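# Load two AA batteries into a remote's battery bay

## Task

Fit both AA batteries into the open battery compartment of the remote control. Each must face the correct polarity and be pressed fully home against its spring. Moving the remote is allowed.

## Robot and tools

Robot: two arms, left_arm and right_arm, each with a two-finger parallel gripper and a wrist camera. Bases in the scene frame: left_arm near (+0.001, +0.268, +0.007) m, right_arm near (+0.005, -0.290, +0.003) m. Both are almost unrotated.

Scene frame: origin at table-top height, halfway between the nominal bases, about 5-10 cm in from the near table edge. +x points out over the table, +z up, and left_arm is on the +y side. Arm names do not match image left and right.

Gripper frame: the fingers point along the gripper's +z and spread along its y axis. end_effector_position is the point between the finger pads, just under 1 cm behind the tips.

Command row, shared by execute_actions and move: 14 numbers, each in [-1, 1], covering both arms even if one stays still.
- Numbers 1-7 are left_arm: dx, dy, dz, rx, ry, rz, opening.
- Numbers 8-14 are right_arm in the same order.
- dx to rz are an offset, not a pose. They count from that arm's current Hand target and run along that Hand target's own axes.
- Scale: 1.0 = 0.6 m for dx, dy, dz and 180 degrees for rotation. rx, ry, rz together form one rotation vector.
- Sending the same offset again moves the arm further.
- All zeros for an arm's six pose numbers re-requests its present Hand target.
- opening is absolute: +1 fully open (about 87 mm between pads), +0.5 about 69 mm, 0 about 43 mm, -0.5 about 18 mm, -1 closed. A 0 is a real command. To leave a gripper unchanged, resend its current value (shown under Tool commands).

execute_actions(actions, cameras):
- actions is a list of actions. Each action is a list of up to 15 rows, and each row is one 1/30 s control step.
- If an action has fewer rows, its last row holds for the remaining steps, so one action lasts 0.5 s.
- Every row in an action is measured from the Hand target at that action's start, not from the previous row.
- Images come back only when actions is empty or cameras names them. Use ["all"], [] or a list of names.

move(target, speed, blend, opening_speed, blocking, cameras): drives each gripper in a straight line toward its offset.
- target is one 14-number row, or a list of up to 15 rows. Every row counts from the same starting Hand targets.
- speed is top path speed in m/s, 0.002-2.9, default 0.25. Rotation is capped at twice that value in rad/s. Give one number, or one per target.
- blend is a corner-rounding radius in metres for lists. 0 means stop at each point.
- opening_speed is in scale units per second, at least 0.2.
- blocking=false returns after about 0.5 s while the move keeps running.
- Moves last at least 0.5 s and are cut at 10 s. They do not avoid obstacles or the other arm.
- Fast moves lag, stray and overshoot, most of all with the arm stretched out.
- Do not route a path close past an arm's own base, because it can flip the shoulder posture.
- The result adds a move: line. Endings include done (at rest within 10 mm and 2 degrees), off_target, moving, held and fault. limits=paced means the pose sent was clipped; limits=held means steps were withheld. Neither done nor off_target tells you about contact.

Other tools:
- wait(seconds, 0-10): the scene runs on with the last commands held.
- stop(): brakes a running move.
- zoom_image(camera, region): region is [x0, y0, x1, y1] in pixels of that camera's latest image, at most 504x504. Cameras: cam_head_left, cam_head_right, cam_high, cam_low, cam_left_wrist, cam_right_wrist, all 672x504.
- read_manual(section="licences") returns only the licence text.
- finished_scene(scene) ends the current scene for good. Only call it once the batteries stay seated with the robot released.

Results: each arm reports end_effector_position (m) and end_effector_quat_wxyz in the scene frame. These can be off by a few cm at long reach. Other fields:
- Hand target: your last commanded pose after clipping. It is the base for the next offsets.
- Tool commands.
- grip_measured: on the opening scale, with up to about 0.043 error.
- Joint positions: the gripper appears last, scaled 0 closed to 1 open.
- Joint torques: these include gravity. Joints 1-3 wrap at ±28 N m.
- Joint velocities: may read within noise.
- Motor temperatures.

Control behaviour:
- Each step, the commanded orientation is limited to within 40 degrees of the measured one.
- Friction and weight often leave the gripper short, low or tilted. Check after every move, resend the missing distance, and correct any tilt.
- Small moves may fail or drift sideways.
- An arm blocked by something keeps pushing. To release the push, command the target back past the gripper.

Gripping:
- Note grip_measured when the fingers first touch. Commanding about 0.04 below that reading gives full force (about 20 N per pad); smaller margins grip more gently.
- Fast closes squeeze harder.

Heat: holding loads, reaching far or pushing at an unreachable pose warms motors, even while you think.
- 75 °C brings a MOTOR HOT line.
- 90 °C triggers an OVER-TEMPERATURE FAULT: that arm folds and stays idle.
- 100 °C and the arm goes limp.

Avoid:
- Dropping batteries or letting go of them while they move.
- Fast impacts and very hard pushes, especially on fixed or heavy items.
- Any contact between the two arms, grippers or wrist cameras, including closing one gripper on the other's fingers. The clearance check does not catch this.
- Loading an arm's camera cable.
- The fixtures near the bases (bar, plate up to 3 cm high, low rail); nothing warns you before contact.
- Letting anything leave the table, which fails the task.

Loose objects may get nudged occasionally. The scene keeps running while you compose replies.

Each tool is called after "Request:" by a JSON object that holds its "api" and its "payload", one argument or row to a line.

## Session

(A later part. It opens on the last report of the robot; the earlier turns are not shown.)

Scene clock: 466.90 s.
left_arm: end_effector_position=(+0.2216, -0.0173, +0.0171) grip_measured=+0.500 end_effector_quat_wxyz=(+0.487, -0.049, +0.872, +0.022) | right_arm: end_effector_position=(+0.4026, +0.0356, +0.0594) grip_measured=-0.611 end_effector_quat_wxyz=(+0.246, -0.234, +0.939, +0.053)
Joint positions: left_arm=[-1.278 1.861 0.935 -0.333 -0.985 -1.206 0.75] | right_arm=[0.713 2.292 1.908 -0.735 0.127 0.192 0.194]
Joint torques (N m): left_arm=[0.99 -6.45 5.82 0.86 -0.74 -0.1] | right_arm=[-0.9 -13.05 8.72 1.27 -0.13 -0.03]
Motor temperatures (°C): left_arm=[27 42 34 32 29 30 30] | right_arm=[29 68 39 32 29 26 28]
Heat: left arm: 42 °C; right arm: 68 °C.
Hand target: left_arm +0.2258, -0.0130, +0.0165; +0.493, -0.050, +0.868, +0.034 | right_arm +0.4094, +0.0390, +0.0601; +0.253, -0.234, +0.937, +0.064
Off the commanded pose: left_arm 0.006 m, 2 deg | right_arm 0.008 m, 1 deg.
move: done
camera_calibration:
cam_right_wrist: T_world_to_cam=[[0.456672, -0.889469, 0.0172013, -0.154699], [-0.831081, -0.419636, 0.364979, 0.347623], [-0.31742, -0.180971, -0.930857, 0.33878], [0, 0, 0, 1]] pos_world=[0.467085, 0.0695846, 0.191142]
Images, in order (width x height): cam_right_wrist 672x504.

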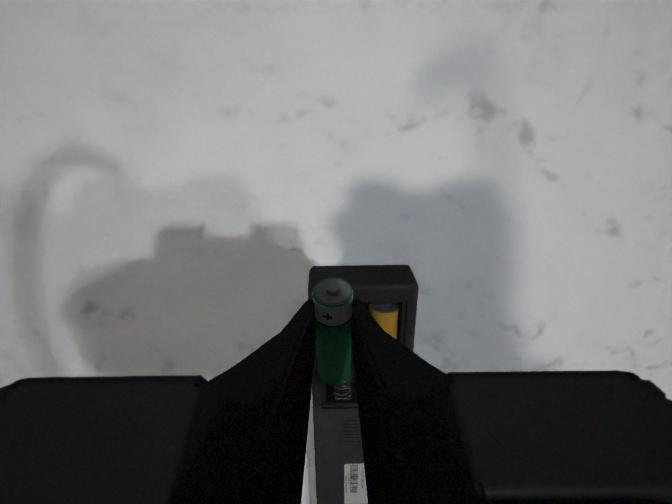

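Request:
{"api": "move", "payload": {
  "target": [
    [0,0,0,0,0,0,0.5,0.0,-0.007,0.0,0,0,0,-0.9],
    [0,0,0,0,0,0,0.5,0.0155,-0.007,0.0275,0,0,0,-0.9]
  ],
  "speed": 0.08,
  "cameras": ["cam_right_wrist","cam_low"]
}}

Request:
{"api": "zoom_image", "payload": {
  "camera": "cam_right_wrist",
  "region": [200, 180, 450, 450]
}}

Request:
{"api": "zoom_image", "payload": {
  "camera": "cam_low",
  "region": [420, 230, 520, 310]
}}

Scene clock: 469.43 s.
left_arm: end_effector_position=(+0.2221, -0.0170, +0.0177) grip_measured=+0.500 end_effector_quat_wxyz=(+0.489, -0.050, +0.871, +0.023) | right_arm: end_effector_position=(+0.4094, +0.0343, +0.0482) grip_measured=-0.611 end_effector_quat_wxyz=(+0.254, -0.232, +0.937, +0.056)
Joint positions: left_arm=[-1.278 1.861 0.935 -0.333 -0.99 -1.206 0.75] | right_arm=[0.702 2.3 1.87 -0.672 0.123 0.184 0.194]
Joint torques (N m): left_arm=[1.01 -6.45 5.81 0.86 -0.69 -0.09] | right_arm=[-0.57 -12.92 6.3 1.34 -0.11 -0.04]
Motor temperatures (°C): left_arm=[27 42 34 32 29 30 30] | right_arm=[29 69 40 32 29 26 28]
Heat: left arm: 42 °C; right arm: 69 °C.
Hand target: left_arm +0.2258, -0.0130, +0.0166; +0.493, -0.050, +0.868, +0.034 | right_arm +0.4117, +0.0354, +0.0413; +0.253, -0.234, +0.937, +0.064
Off the commanded pose: left_arm 0.006 m, 1 deg | right_arm 0.007 m, 1 deg.
move: done
camera_calibration:
cam_right_wrist: T_world_to_cam=[[0.454456, -0.890672, 0.013132, -0.157545], [-0.836736, -0.421787, 0.349239, 0.360021], [-0.305518, -0.169702, -0.936942, 0.325323], [0, 0, 0, 1]] pos_world=[0.472233, 0.0667394, 0.181144]
Images, in order (width x height): cam_low 672x504, cam_right_wrist 672x504.

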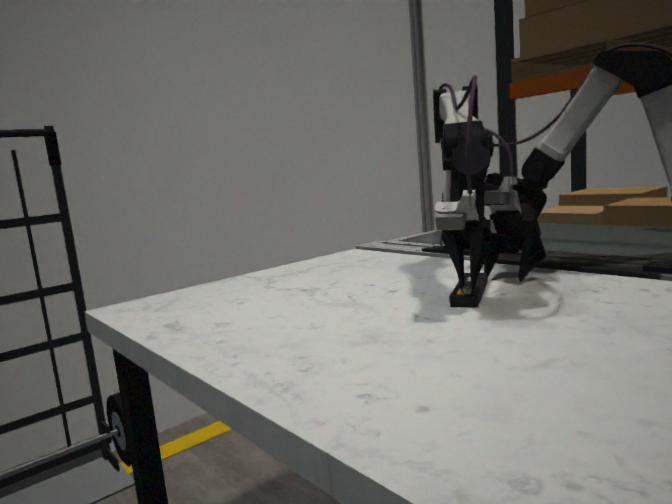

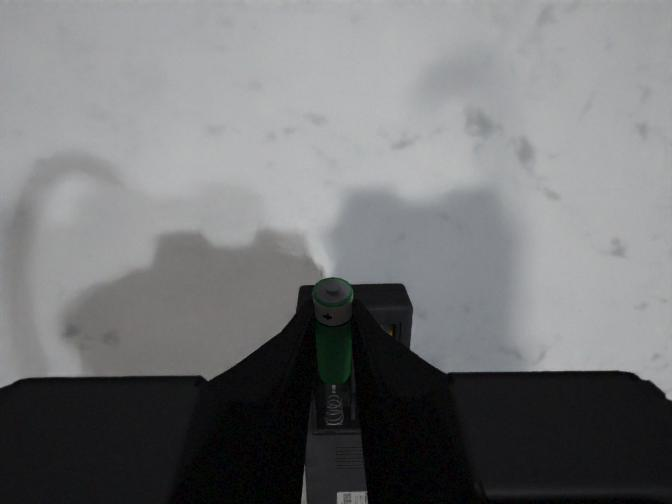

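Scaled by 1.867 from the camera's 672x504 image, which has a finer 960x720 frame.

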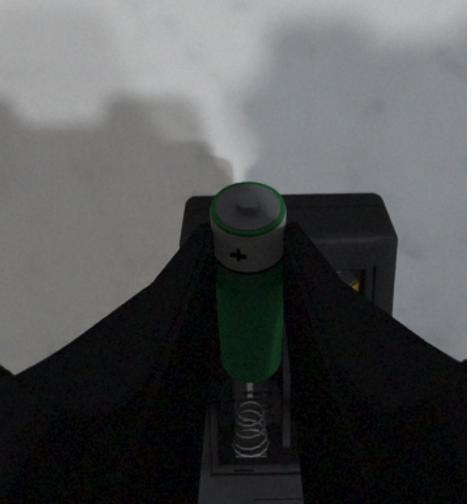

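Scaled by 5.040 from the camera's 672x504 image, which has a finer 960x720 frame.

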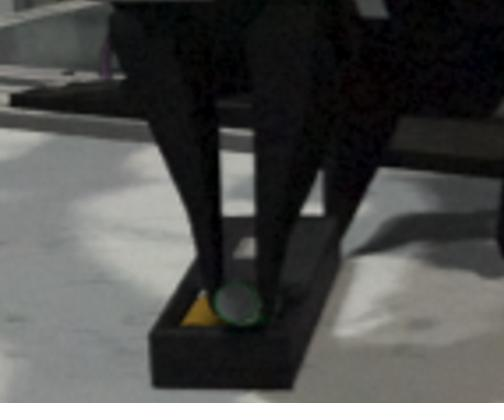

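Request:
{"api": "move", "payload": {
  "target": [
    [0,0,0,0,0,0,0.5,0.008,0,0.0145,0,0,0,-0.9],
    [0,0,0,0,0,0,0.5,0.063,-0.001,-0.016,0,0,0,-0.9]
  ],
  "speed": 0.06,
  "cameras": ["cam_right_wrist","cam_low"]
}}

Request:
{"api": "zoom_image", "payload": {
  "camera": "cam_right_wrist",
  "region": [200, 180, 450, 450]
}}

Request:
{"api": "zoom_image", "payload": {
  "camera": "cam_low",
  "region": [420, 230, 520, 310]
}}

Scene clock: 472.27 s.
left_arm: end_effector_position=(+0.2221, -0.0169, +0.0177) grip_measured=+0.500 end_effector_quat_wxyz=(+0.489, -0.050, +0.871, +0.023) | right_arm: end_effector_position=(+0.3946, +0.0256, +0.0402) grip_measured=-0.611 end_effector_quat_wxyz=(+0.279, -0.229, +0.930, +0.072)
Joint positions: left_arm=[-1.278 1.861 0.935 -0.333 -0.99 -1.206 0.75] | right_arm=[0.706 2.184 1.625 -0.48 0.118 0.189 0.194]
Joint torques (N m): left_arm=[1.01 -6.43 5.82 0.86 -0.69 -0.1] | right_arm=[0.32 -13.72 4.53 0.83 -0.02 0.08]
Motor temperatures (°C): left_arm=[27 42 34 32 29 30 30] | right_arm=[29 68 39 33 29 26 28]
Heat: left arm: 42 °C; right arm: 68 °C.
Hand target: left_arm +0.2258, -0.0130, +0.0166; +0.493, -0.050, +0.868, +0.034 | right_arm +0.3788, +0.0173, +0.0305; +0.253, -0.234, +0.937, +0.063
Off the commanded pose: left_arm 0.006 m, 1 deg | right_arm 0.020 m, 3 deg.
move: off_target (right_arm)
camera_calibration:
cam_right_wrist: T_world_to_cam=[[0.456575, -0.889658, -0.00694076, -0.15853], [-0.849765, -0.438385, 0.292777, 0.354518], [-0.263514, -0.127776, -0.956156, 0.294967], [0, 0, 0, 1]] pos_world=[0.451366, 0.0520679, 0.177139]
Images, in order (width x height): cam_low 672x504, cam_right_wrist 672x504.

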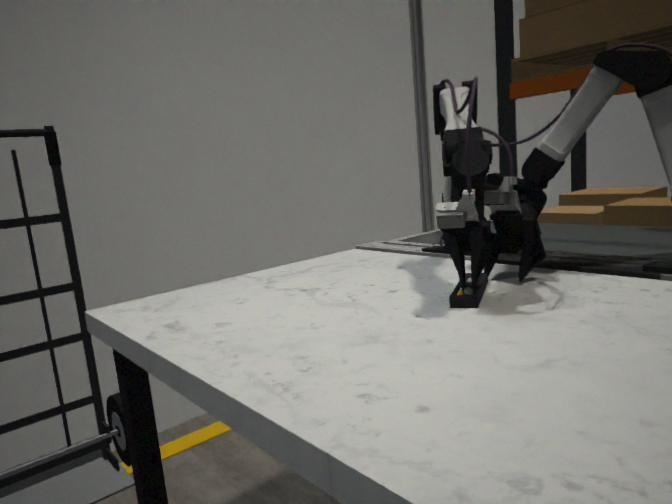

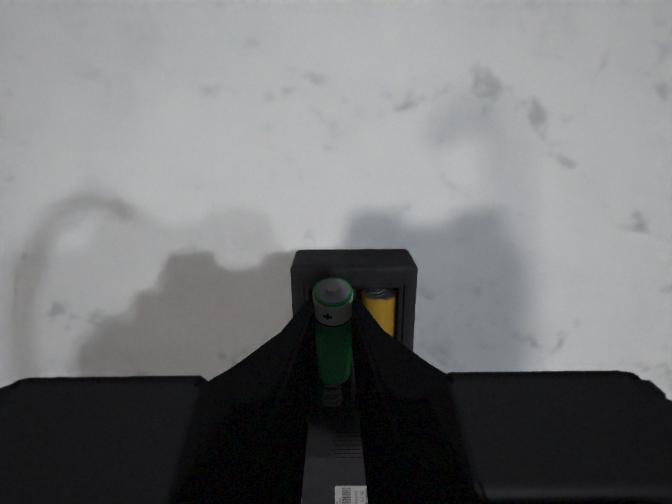

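Scaled by 1.867 from the camera's 672x504 image, which has a finer 960x720 frame.

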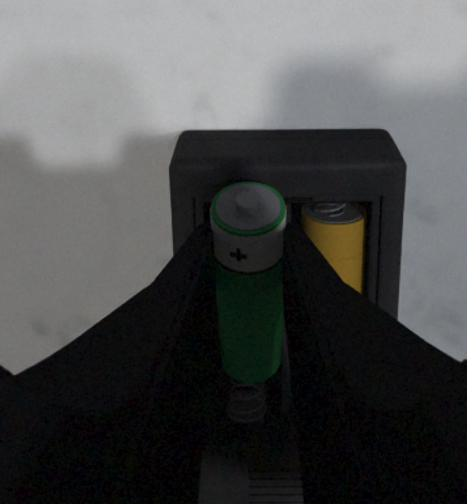

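Scaled by 5.040 from the camera's 672x504 image, which has a finer 960x720 frame.

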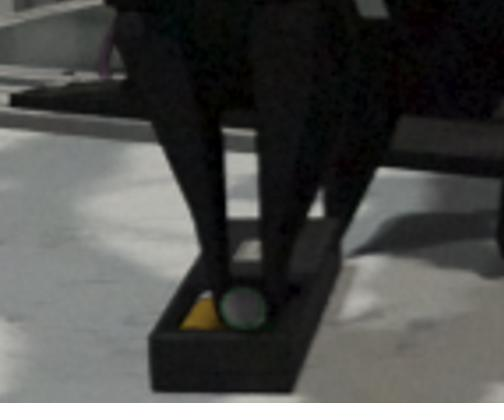

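Request:
{"api": "move", "payload": {
  "target": [
    [0,0,0,0,0,0,0.5,0.029,0.001,-0.016,0,0.02,0,-0.9],
    [0,0,0,0,0,0,0.5,0.035,0.001,-0.012,0,0.09,0,-0.9]
  ],
  "speed": 0.06,
  "cameras": ["cam_right_wrist","cam_low"]
}}

Request:
{"api": "zoom_image", "payload": {
  "camera": "cam_right_wrist",
  "region": [200, 180, 450, 450]
}}

Request:
{"api": "zoom_image", "payload": {
  "camera": "cam_low",
  "region": [420, 230, 520, 310]
}}

Scene clock: 476.57 s.
left_arm: end_effector_position=(+0.2208, -0.0179, +0.0163) grip_measured=+0.500 end_effector_quat_wxyz=(+0.484, -0.049, +0.873, +0.021) | right_arm: end_effector_position=(+0.3817, +0.0180, +0.0381) grip_measured=-0.611 end_effector_quat_wxyz=(+0.179, -0.235, +0.955, +0.037)
Joint positions: left_arm=[-1.278 1.861 0.935 -0.333 -0.979 -1.206 0.75] | right_arm=[0.701 2.327 1.92 -0.851 0.093 0.201 0.194]
Joint torques (N m): left_arm=[0.99 -6.46 5.82 0.86 -0.81 -0.1] | right_arm=[-0.27 -11.54 8.46 -0.12 -0.32 0.08]
Motor temperatures (°C): left_arm=[27 42 34 32 29 30 30] | right_arm=[29 68 39 32 29 26 28]
Heat: left arm: 42 °C; right arm: 68 °C.
Hand target: left_arm +0.2258, -0.0130, +0.0165; +0.493, -0.050, +0.868, +0.034 | right_arm +0.3594, +0.0075, +0.0261; +0.118, -0.240, +0.963, +0.030
Off the commanded pose: left_arm 0.007 m, 2 deg | right_arm 0.028 m, 7 deg.
move: off_target (right_arm)
camera_calibration:
cam_right_wrist: T_world_to_cam=[[0.453552, -0.8911, 0.015203, -0.159078], [-0.778626, -0.38789, 0.493238, 0.30524], [-0.433627, -0.235546, -0.869762, 0.352257], [0, 0, 0, 1]] pos_world=[0.462566, 0.0596177, 0.158242]
Images, in order (width x height): cam_low 672x504, cam_right_wrist 672x504.

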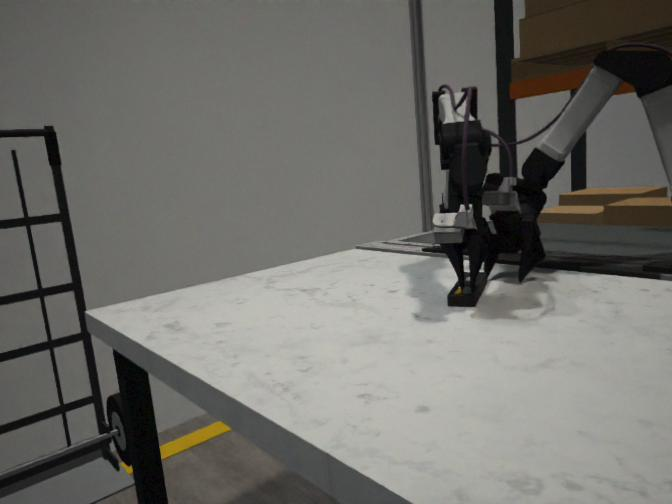

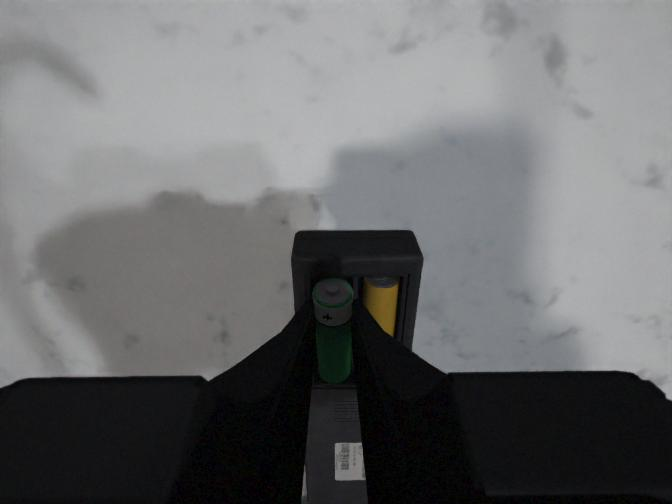

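Scaled by 1.867 from the camera's 672x504 image, which has a finer 960x720 frame.

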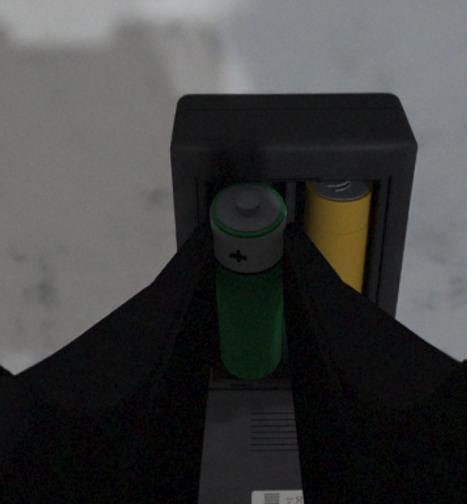

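Scaled by 5.040 from the camera's 672x504 image, which has a finer 960x720 frame.

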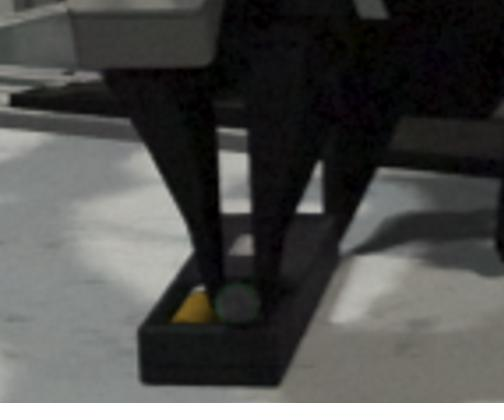

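Request:
{"api": "move", "payload": {
  "target": [
    [0,0,0,0,0,0,0.5,0.02,0,0.03,0,0.03,0,-0.9],
    [0,0,0,0,0,0,0.5,0.03,0,0.05,0,0.09,0,-0.9]
  ],
  "speed": 0.07,
  "cameras": ["cam_right_wrist","cam_low"]
}}

Request:
{"api": "zoom_image", "payload": {
  "camera": "cam_right_wrist",
  "region": [200, 180, 450, 450]
}}

Request:
{"api": "zoom_image", "payload": {
  "camera": "cam_low",
  "region": [420, 230, 520, 310]
}}

Scene clock: 480.43 s.
left_arm: end_effector_position=(+0.2208, -0.0179, +0.0163) grip_measured=+0.500 end_effector_quat_wxyz=(+0.484, -0.049, +0.873, +0.021) | right_arm: end_effector_position=(+0.3812, +0.0173, +0.0335) grip_measured=-0.611 end_effector_quat_wxyz=(+0.072, -0.235, +0.969, +0.018)
Joint positions: left_arm=[-1.278 1.861 0.935 -0.333 -0.978 -1.206 0.75] | right_arm=[0.679 2.634 2.471 -1.307 0.033 0.201 0.194]
Joint torques (N m): left_arm=[0.99 -6.46 5.81 0.86 -0.81 -0.09] | right_arm=[0.08 -8.02 4.82 -0.27 -0.35 0.02]
Motor temperatures (°C): left_arm=[27 42 34 32 29 30 30] | right_arm=[29 67 39 32 29 26 28]
Heat: left arm: 42 °C; right arm: 67 °C.
Hand target: left_arm +0.2258, -0.0130, +0.0165; +0.492, -0.050, +0.868, +0.034 | right_arm +0.3504, +0.0027, -0.0074; -0.019, -0.242, +0.970, -0.004
Off the commanded pose: left_arm 0.007 m, 2 deg | right_arm 0.053 m, 11 deg.
move: off_target (right_arm)
camera_calibration:
cam_right_wrist: T_world_to_cam=[[0.449677, -0.893184, 0.00359656, -0.157528], [-0.663644, -0.331414, 0.670627, 0.256032], [-0.597802, -0.303952, -0.741786, 0.40722], [0, 0, 0, 1]] pos_world=[0.484188, 0.0679267, 0.130934]
Images, in order (width x height): cam_low 672x504, cam_right_wrist 672x504.

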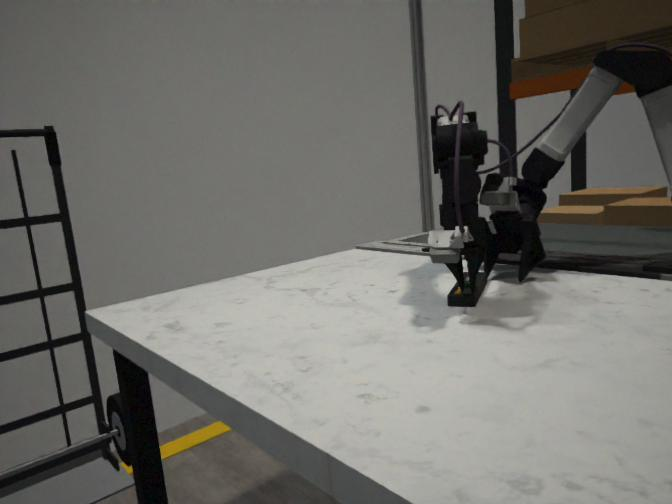

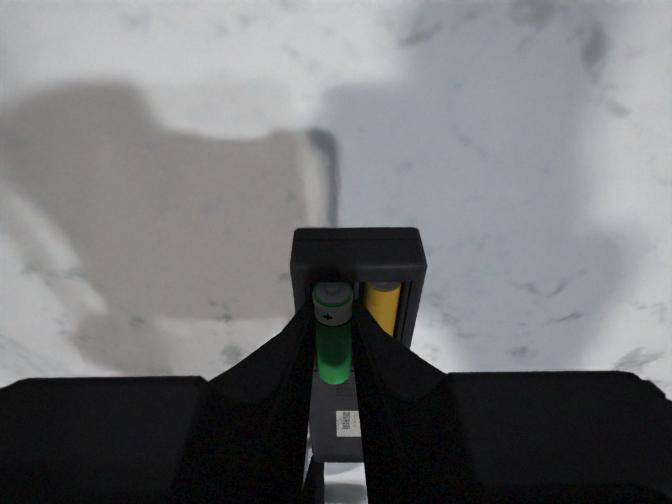

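Scaled by 1.867 from the camera's 672x504 image, which has a finer 960x720 frame.

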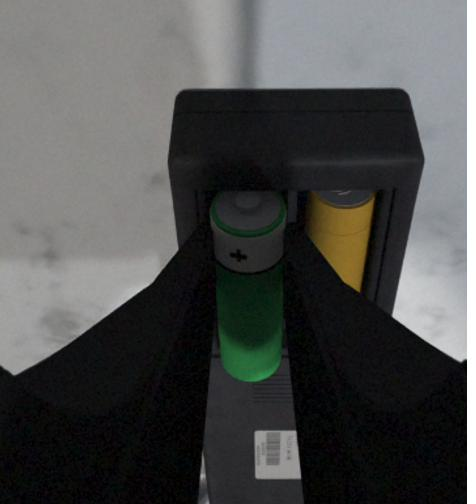

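Scaled by 5.040 from the camera's 672x504 image, which has a finer 960x720 frame.

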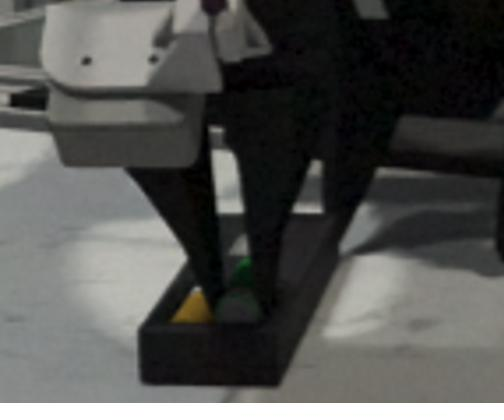

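Request:
{"api": "move", "payload": {
  "target": [
    [0,0,0,0,0,0,0.5,0.01,0,-0.06,0,-0.08,0,-0.9],
    [0,0,0,0,0,0,0.5,0.005,0,-0.045,0,-0.085,0,-0.9]
  ],
  "speed": 0.06,
  "cameras": ["cam_right_wrist","cam_low"]
}}

Request:
{"api": "zoom_image", "payload": {
  "camera": "cam_right_wrist",
  "region": [200, 180, 450, 450]
}}

Request:
{"api": "zoom_image", "payload": {
  "camera": "cam_low",
  "region": [420, 230, 520, 310]
}}

Scene clock: 486.07 s.
left_arm: end_effector_position=(+0.2208, -0.0179, +0.0163) grip_measured=+0.500 end_effector_quat_wxyz=(+0.484, -0.049, +0.873, +0.021) | right_arm: end_effector_position=(+0.3753, +0.0146, +0.0364) grip_measured=-0.611 end_effector_quat_wxyz=(+0.158, -0.233, +0.958, +0.052)
Joint positions: left_arm=[-1.278 1.861 0.935 -0.333 -0.978 -1.206 0.75] | right_arm=[0.687 2.322 1.908 -0.868 0.046 0.201 0.194]
Joint torques (N m): left_arm=[0.99 -6.45 5.82 0.86 -0.82 -0.09] | right_arm=[1.11 -13.31 3.25 0.22 0.06 0.14]
Motor temperatures (°C): left_arm=[27 42 35 32 29 30 30] | right_arm=[29 67 39 32 29 26 28]
Heat: left arm: 42 °C; right arm: 67 °C.
Hand target: left_arm +0.2258, -0.0129, +0.0166; +0.493, -0.050, +0.868, +0.034 | right_arm +0.3487, +0.0018, +0.0198; +0.111, -0.241, +0.964, +0.028
Off the commanded pose: left_arm 0.007 m, 2 deg | right_arm 0.034 m, 6 deg.
move: off_target (right_arm)
camera_calibration:
cam_right_wrist: T_world_to_cam=[[0.455138, -0.890106, -0.0236785, -0.15846], [-0.754104, -0.399463, 0.521302, 0.289722], [-0.473473, -0.219408, -0.853043, 0.361243], [0, 0, 0, 1]] pos_world=[0.46164, 0.0539471, 0.153371]
Images, in order (width x height): cam_low 672x504, cam_right_wrist 672x504.

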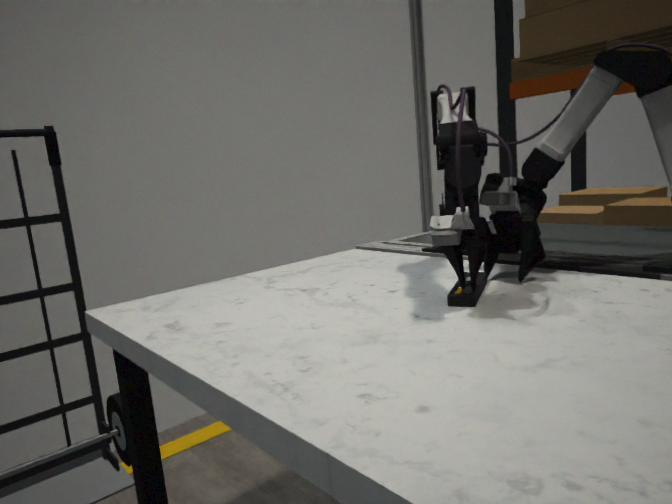

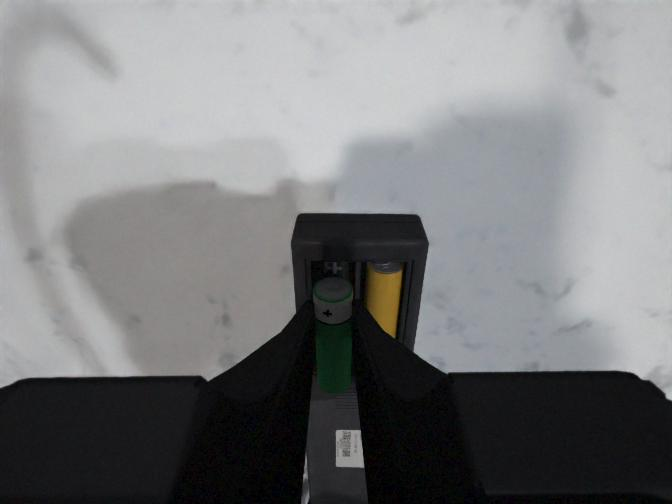

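Scaled by 1.867 from the camera's 672x504 image, which has a finer 960x720 frame.

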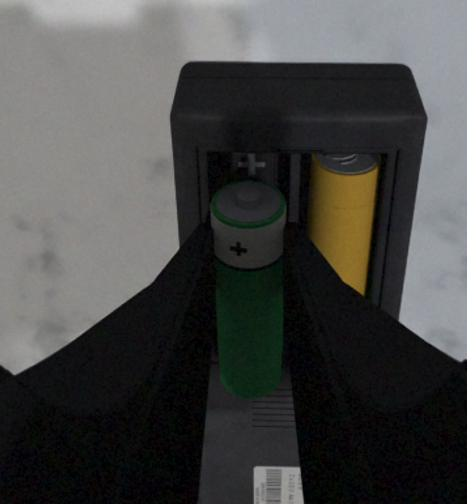

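Scaled by 5.040 from the camera's 672x504 image, which has a finer 960x720 frame.

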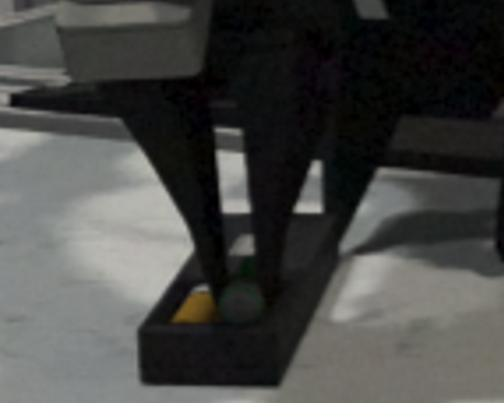

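Request:
{"api": "move", "payload": {
  "target": [
    [0,0,0,0,0,0,0.5,-0.045,0,-0.07,0,0,0,-0.9],
    [0,0,0,0,0,0,0.5,-0.119,0.003,-0.051,0,-0.1,0,-0.9]
  ],
  "speed": 0.1,
  "cameras": ["cam_right_wrist","cam_low"]
}}

Request:
{"api": "zoom_image", "payload": {
  "camera": "cam_right_wrist",
  "region": [200, 180, 450, 450]
}}

Request:
{"api": "zoom_image", "payload": {
  "camera": "cam_low",
  "region": [420, 230, 520, 310]
}}

Scene clock: 492.70 s.
left_arm: end_effector_position=(+0.2218, -0.0171, +0.0173) grip_measured=+0.500 end_effector_quat_wxyz=(+0.488, -0.049, +0.871, +0.023) | right_arm: end_effector_position=(+0.3998, +0.0277, +0.0443) grip_measured=-0.611 end_effector_quat_wxyz=(+0.231, -0.231, +0.943, +0.058)
Joint positions: left_arm=[-1.278 1.861 0.935 -0.334 -0.987 -1.206 0.75] | right_arm=[0.695 2.291 1.854 -0.705 0.098 0.191 0.194]
Joint torques (N m): left_arm=[0.99 -6.45 5.81 0.87 -0.72 -0.1] | right_arm=[0.51 -18.33 6.32 1.28 0.15 -0.04]
Motor temperatures (°C): left_arm=[27 42 35 32 29 30 30] | right_arm=[29 68 39 32 29 26 29]
Heat: left arm: 42 °C; right arm: 68 °C.
Hand target: left_arm +0.2258, -0.0130, +0.0166; +0.493, -0.050, +0.868, +0.034 | right_arm +0.4031, +0.0327, +0.0658; +0.260, -0.233, +0.935, +0.065
Off the commanded pose: left_arm 0.006 m, 2 deg | right_arm 0.022 m, 4 deg.
move: off_target (right_arm)
camera_calibration:
cam_right_wrist: T_world_to_cam=[[0.454601, -0.890691, -0.00255852, -0.158332], [-0.819495, -0.419385, 0.390568, 0.341711], [-0.348949, -0.175456, -0.92057, 0.334441], [0, 0, 0, 1]] pos_world=[0.468712, 0.0609632, 0.17401]
Images, in order (width x height): cam_low 672x504, cam_right_wrist 672x504.

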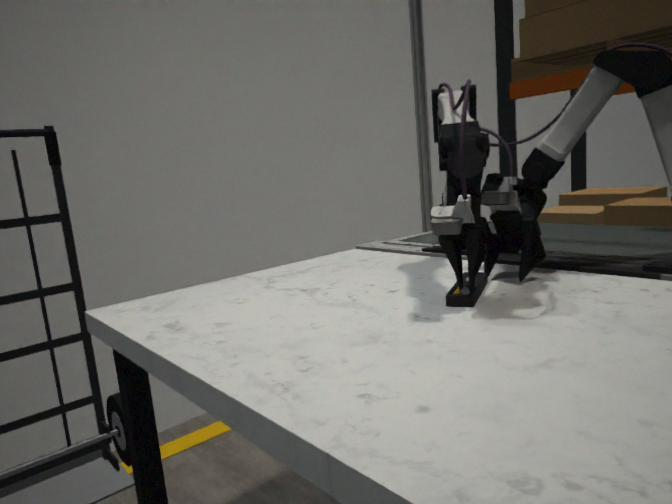

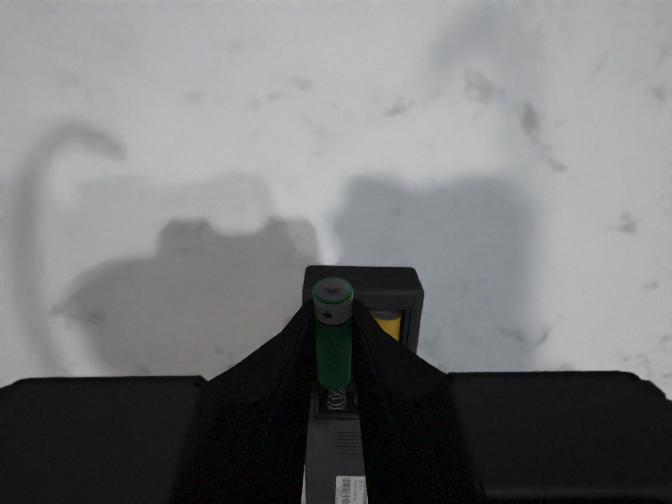

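Scaled by 1.867 from the camera's 672x504 image, which has a finer 960x720 frame.

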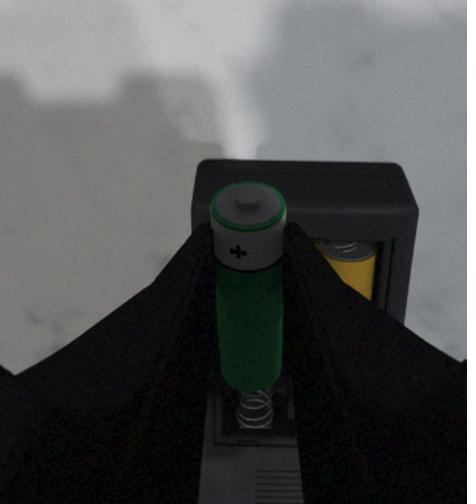

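Scaled by 5.040 from the camera's 672x504 image, which has a finer 960x720 frame.

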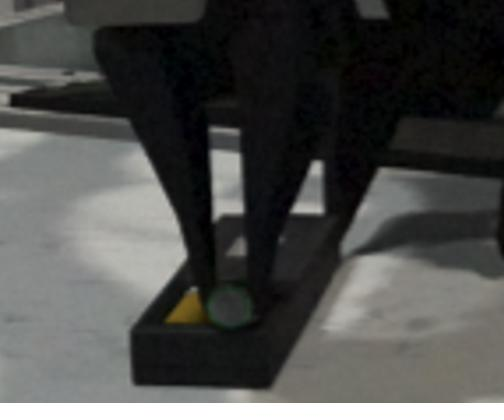

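Request:
{"api": "move", "payload": {
  "target": [
    [0,0,0,0,0,0,0.5,0.022,0,0.045,0,0.01,0,-0.9],
    [0,0,0,0,0,0,0.5,0.085,-0.001,0.015,0,0.03,0,-0.9]
  ],
  "speed": 0.07,
  "cameras": ["cam_right_wrist","cam_low"]
}}

Request:
{"api": "zoom_image", "payload": {
  "camera": "cam_right_wrist",
  "region": [200, 180, 450, 450]
}}

Request:
{"api": "zoom_image", "payload": {
  "camera": "cam_low",
  "region": [420, 230, 520, 310]
}}

Scene clock: 495.63 s.
left_arm: end_effector_position=(+0.2221, -0.0168, +0.0177) grip_measured=+0.500 end_effector_quat_wxyz=(+0.489, -0.050, +0.871, +0.023) | right_arm: end_effector_position=(+0.3870, +0.0225, +0.0404) grip_measured=-0.611 end_effector_quat_wxyz=(+0.244, -0.231, +0.939, +0.066)
Joint positions: left_arm=[-1.278 1.861 0.935 -0.334 -0.99 -1.206 0.75] | right_arm=[0.703 2.211 1.697 -0.597 0.098 0.196 0.194]
Joint torques (N m): left_arm=[0.99 -6.43 5.82 0.87 -0.69 -0.09] | right_arm=[0.62 -14.04 4.26 0.62 0.03 0.13]
Motor temperatures (°C): left_arm=[27 42 35 32 29 30 30] | right_arm=[29 69 39 32 29 26 29]
Heat: left arm: 42 °C; right arm: 69 °C.
Hand target: left_arm +0.2258, -0.0130, +0.0166; +0.493, -0.050, +0.868, +0.034 | right_arm +0.3689, +0.0140, +0.0318; +0.216, -0.236, +0.946, +0.054
Off the commanded pose: left_arm 0.005 m, 1 deg | right_arm 0.022 m, 4 deg.
move: off_target (right_arm)
camera_calibration:
cam_right_wrist: T_world_to_cam=[[0.45792, -0.888918, -0.0115444, -0.158183], [-0.826544, -0.430498, 0.362623, 0.334649], [-0.327312, -0.156511, -0.931864, 0.317098], [0, 0, 0, 1]] pos_world=[0.452827, 0.0530833, 0.172315]
Images, in order (width x height): cam_low 672x504, cam_right_wrist 672x504.

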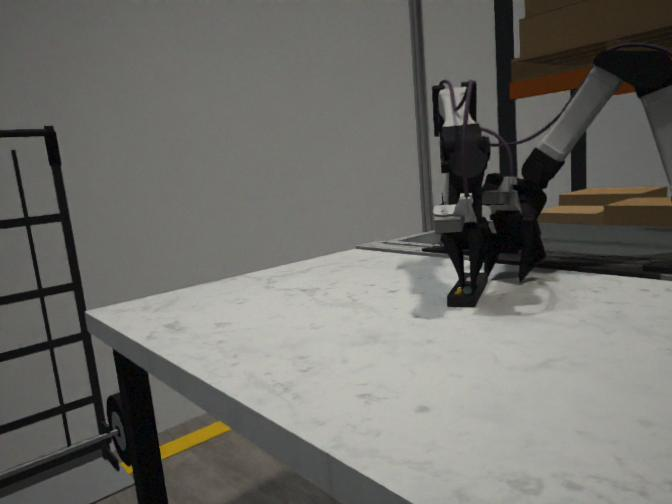

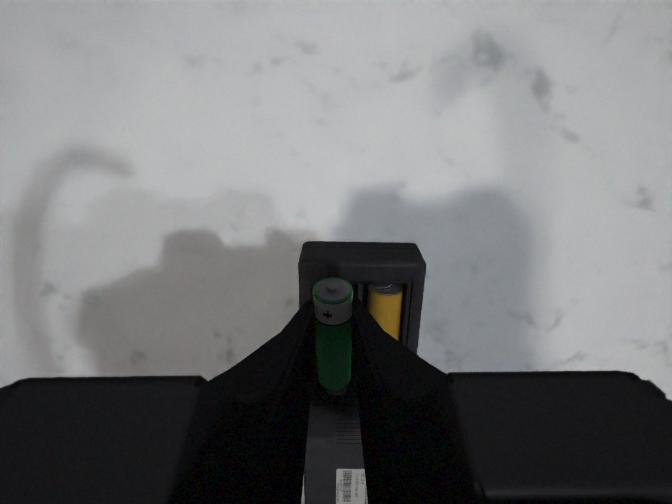

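Scaled by 1.867 from the camera's 672x504 image, which has a finer 960x720 frame.

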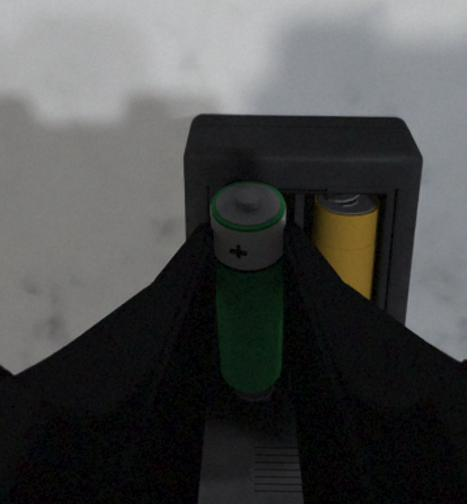

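Scaled by 5.040 from the camera's 672x504 image, which has a finer 960x720 frame.

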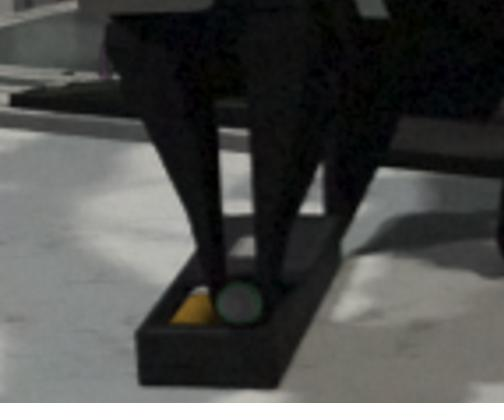

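Request:
{"api": "execute_actions", "payload": {
  "actions": [],
  "cameras": ["cam_right_wrist","cam_low"]
}}

Request:
{"api": "zoom_image", "payload": {
  "camera": "cam_right_wrist",
  "region": [220, 200, 450, 420]
}}

Request:
{"api": "zoom_image", "payload": {
  "camera": "cam_low",
  "region": [420, 230, 540, 320]
}}

Scene clock: 499.93 s.
left_arm: end_effector_position=(+0.2221, -0.0168, +0.0177) grip_measured=+0.500 end_effector_quat_wxyz=(+0.489, -0.050, +0.871, +0.023) | right_arm: end_effector_position=(+0.3870, +0.0225, +0.0404) grip_measured=-0.611 end_effector_quat_wxyz=(+0.244, -0.231, +0.939, +0.066)
Joint positions: left_arm=[-1.278 1.861 0.935 -0.334 -0.99 -1.206 0.75] | right_arm=[0.703 2.211 1.697 -0.597 0.098 0.196 0.194]
Joint velocities: within noise
Joint torques (N m): left_arm=[1.01 -6.43 5.81 0.87 -0.69 -0.09] | right_arm=[0.68 -14.02 4.41 0.66 0 0.09]
Motor temperatures (°C): left_arm=[27 42 35 32 29 30 30] | right_arm=[29 69 38 32 29 26 29]
Heat: left arm: 42 °C; right arm: 69 °C.
Hand target: left_arm +0.2258, -0.0130, +0.0166; +0.493, -0.050, +0.868, +0.034 | right_arm +0.3689, +0.0140, +0.0318; +0.216, -0.236, +0.946, +0.054
Tool commands: left_gripper/opening=+0.5 right_gripper/opening=-0.9
Off the commanded pose: left_arm 0.005 m, 1 deg | right_arm 0.022 m, 4 deg.
camera_calibration:
cam_right_wrist: T_world_to_cam=[[0.45792, -0.888918, -0.0115444, -0.158183], [-0.826544, -0.430498, 0.362623, 0.334649], [-0.327312, -0.156511, -0.931864, 0.317098], [0, 0, 0, 1]] pos_world=[0.452827, 0.0530833, 0.172315]
Images, in order (width x height): cam_low 672x504, cam_right_wrist 672x504.

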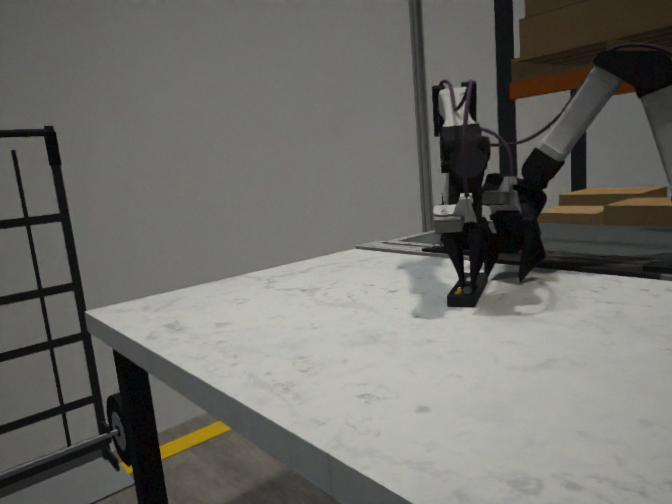

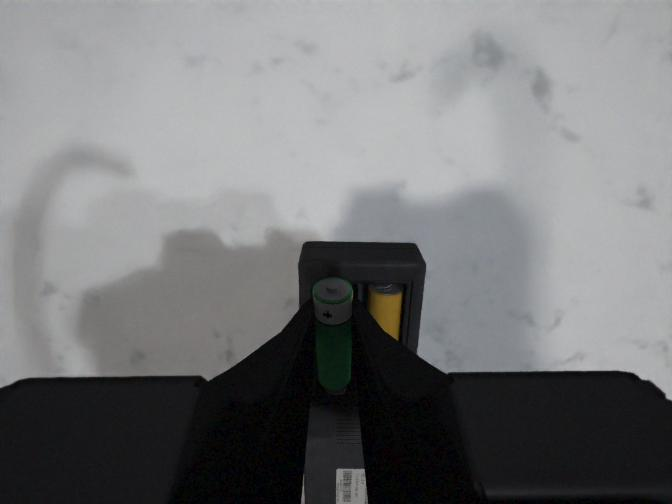

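Scaled by 2.191 from the camera's 672x504 image, which has a finer 960x720 frame.

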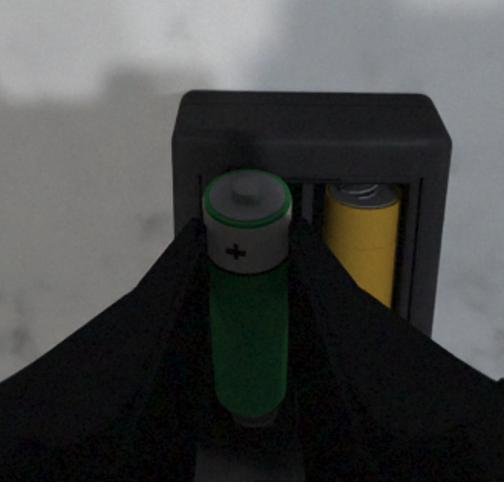

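Scaled by 4.200 from the camera's 672x504 image, which has a finer 960x720 frame.

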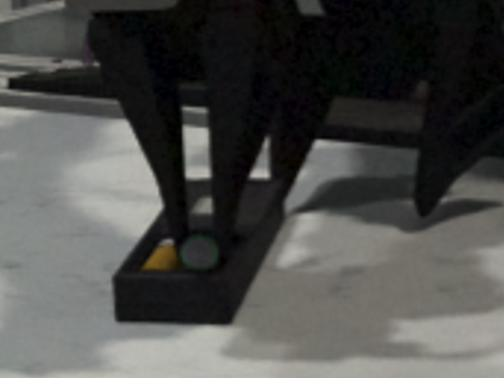

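Request:
{"api": "move", "payload": {
  "target": [
    [0,0,0,0,0,0,0.5,0.041,0,0,0,0,0,-0.9],
    [0,0,0,0,0,0,0.5,0.041,0,0.025,0,0.067,0,-0.9]
  ],
  "speed": 0.04,
  "cameras": ["cam_right_wrist","cam_low"]
}}

Request:
{"api": "zoom_image", "payload": {
  "camera": "cam_right_wrist",
  "region": [220, 200, 450, 420]
}}

Request:
{"api": "zoom_image", "payload": {
  "camera": "cam_low",
  "region": [420, 230, 540, 320]
}}

Scene clock: 505.63 s.
left_arm: end_effector_position=(+0.2210, -0.0177, +0.0165) grip_measured=+0.500 end_effector_quat_wxyz=(+0.485, -0.049, +0.873, +0.021) | right_arm: end_effector_position=(+0.3806, +0.0188, +0.0382) grip_measured=-0.611 end_effector_quat_wxyz=(+0.188, -0.234, +0.953, +0.042)
Joint positions: left_arm=[-1.278 1.861 0.935 -0.333 -0.98 -1.206 0.75] | right_arm=[0.703 2.302 1.873 -0.808 0.093 0.204 0.194]
Joint torques (N m): left_arm=[0.98 -6.46 5.81 0.87 -0.8 -0.1] | right_arm=[-0.24 -8.81 6.83 0.08 -0.34 0.12]
Motor temperatures (°C): left_arm=[27 42 35 32 29 30 30] | right_arm=[29 68 38 32 29 26 29]
Heat: left arm: 42 °C; right arm: 68 °C.
Hand target: left_arm +0.2258, -0.0130, +0.0166; +0.493, -0.050, +0.868, +0.034 | right_arm +0.3551, +0.0065, +0.0075; +0.115, -0.240, +0.963, +0.029
Off the commanded pose: left_arm 0.007 m, 2 deg | right_arm 0.042 m, 9 deg.
move: off_target (right_arm)
camera_calibration:
cam_right_wrist: T_world_to_cam=[[0.453396, -0.891257, 0.00967093, -0.157646], [-0.786564, -0.394987, 0.474661, 0.308462], [-0.419225, -0.222816, -0.880115, 0.346599], [0, 0, 0, 1]] pos_world=[0.459405, 0.0585631, 0.160157]
Images, in order (width x height): cam_low 672x504, cam_right_wrist 672x504.

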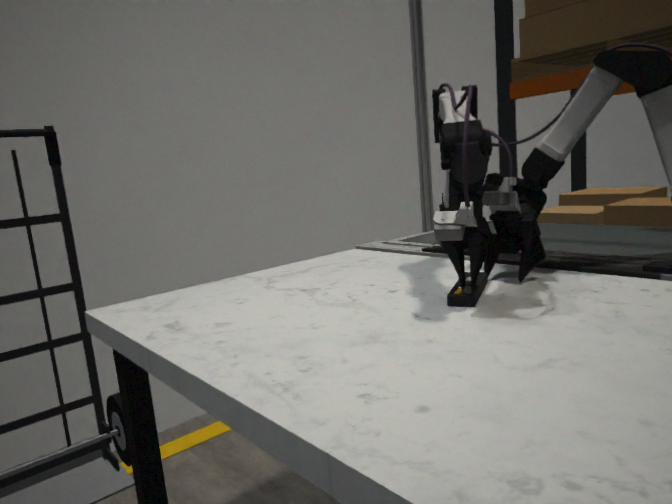

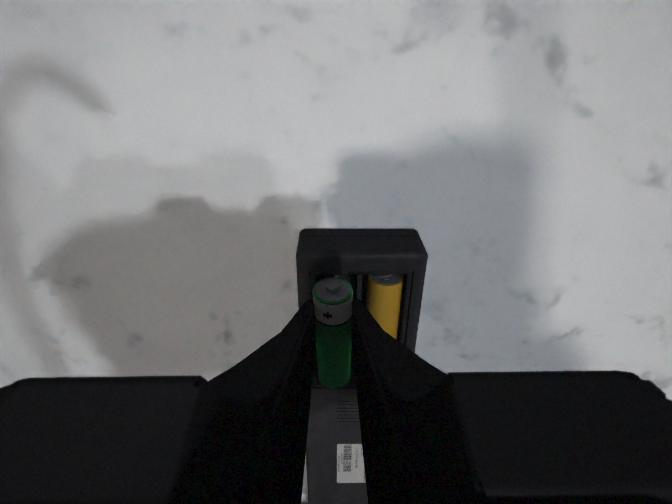

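Scaled by 2.191 from the camera's 672x504 image, which has a finer 960x720 frame.

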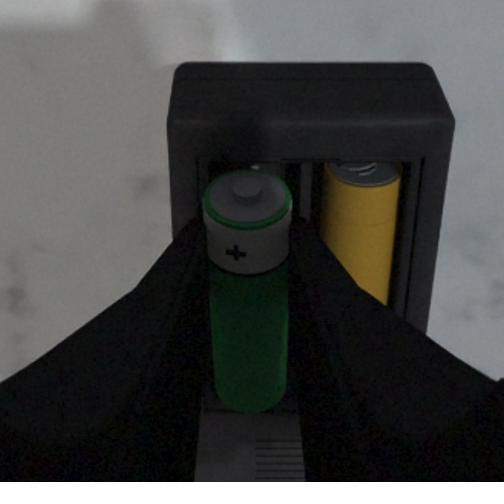

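Scaled by 4.200 from the camera's 672x504 image, which has a finer 960x720 frame.

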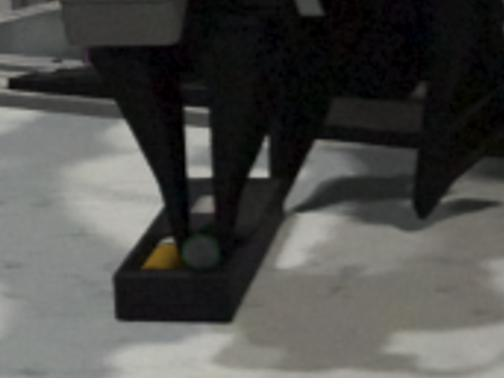

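Request:
{"api": "move", "payload": {
  "target": [
    [0,0,0,0,0,0,0.5,0.02,0,0,0,0,0,-0.9],
    [0,0,0,0,0,0,0.5,0.02,0,0,0,0,0,-0.635],
    [0,0,0,0,0,0,0.5,0.007,0,-0.055,0,0,0,-0.635],
    [0,0,0,0,0,0,0.5,0.007,0,-0.055,0,0,0,-1]
  ],
  "speed": 0.05,
  "opening_speed": 2,
  "cameras": ["cam_right_wrist"]
}}

Request:
{"api": "zoom_image", "payload": {
  "camera": "cam_right_wrist",
  "region": [220, 200, 450, 420]
}}

Scene clock: 510.23 s.
left_arm: end_effector_position=(+0.2170, -0.0223, +0.0144) grip_measured=+0.500 end_effector_quat_wxyz=(+0.477, -0.046, +0.878, +0.013) | right_arm: end_effector_position=(+0.3744, +0.0137, +0.0393) grip_measured=-0.611 end_effector_quat_wxyz=(+0.180, -0.234, +0.955, +0.038)
Joint positions: left_arm=[-1.285 1.861 0.935 -0.326 -0.958 -1.206 0.75] | right_arm=[0.703 2.285 1.854 -0.823 0.093 0.207 0.194]
Joint torques (N m): left_arm=[1.58 -6.52 5.82 0.79 -1.02 -0.09] | right_arm=[0.25 -13.67 8.68 -0.45 -0.34 0.11]
Motor temperatures (°C): left_arm=[27 42 35 32 29 30 30] | right_arm=[29 68 38 32 29 26 29]
Heat: left arm: 42 °C; right arm: 68 °C.
Hand target: left_arm +0.2258, -0.0130, +0.0165; +0.493, -0.050, +0.868, +0.034 | right_arm +0.3447, +0.0010, +0.0387; +0.116, -0.240, +0.963, +0.029
Off the commanded pose: left_arm 0.013 m, 3 deg | right_arm 0.032 m, 8 deg.
move: off_target (left_arm, right_arm); target 2's new opening was sent with right_arm's hand 0.052 m and 9 deg from that target; target 4's new opening was sent with right_arm's hand 0.032 m and 8 deg from that target
camera_calibration:
cam_right_wrist: T_world_to_cam=[[0.45109, -0.892387, 0.0127765, -0.158588], [-0.780655, -0.387591, 0.490256, 0.29809], [-0.432546, -0.231124, -0.871485, 0.348667], [0, 0, 0, 1]] pos_world=[0.455058, 0.0546003, 0.159743]
Images, in order (width x height): cam_right_wrist 672x504.

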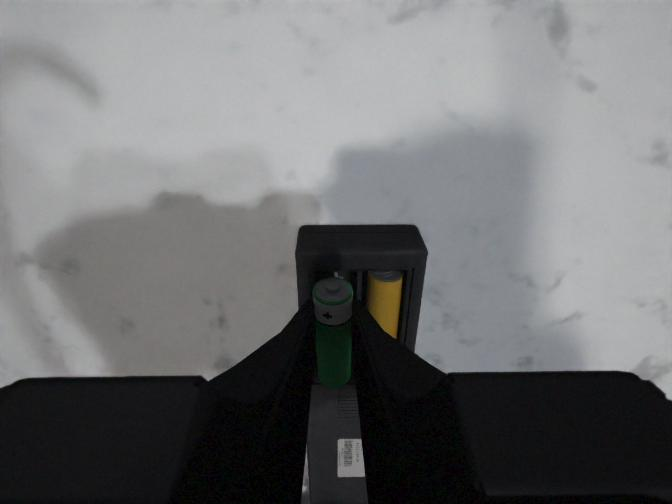

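Scaled by 2.191 from the camera's 672x504 image, which has a finer 960x720 frame.

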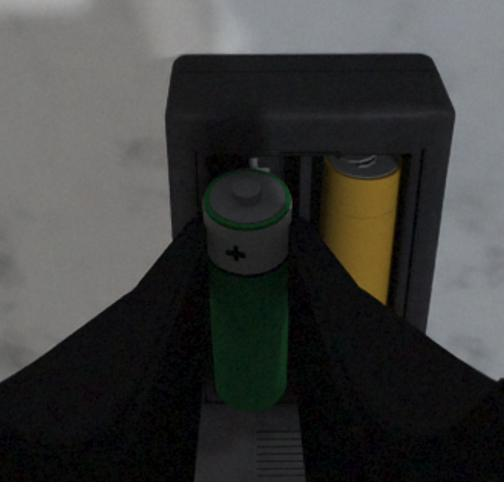

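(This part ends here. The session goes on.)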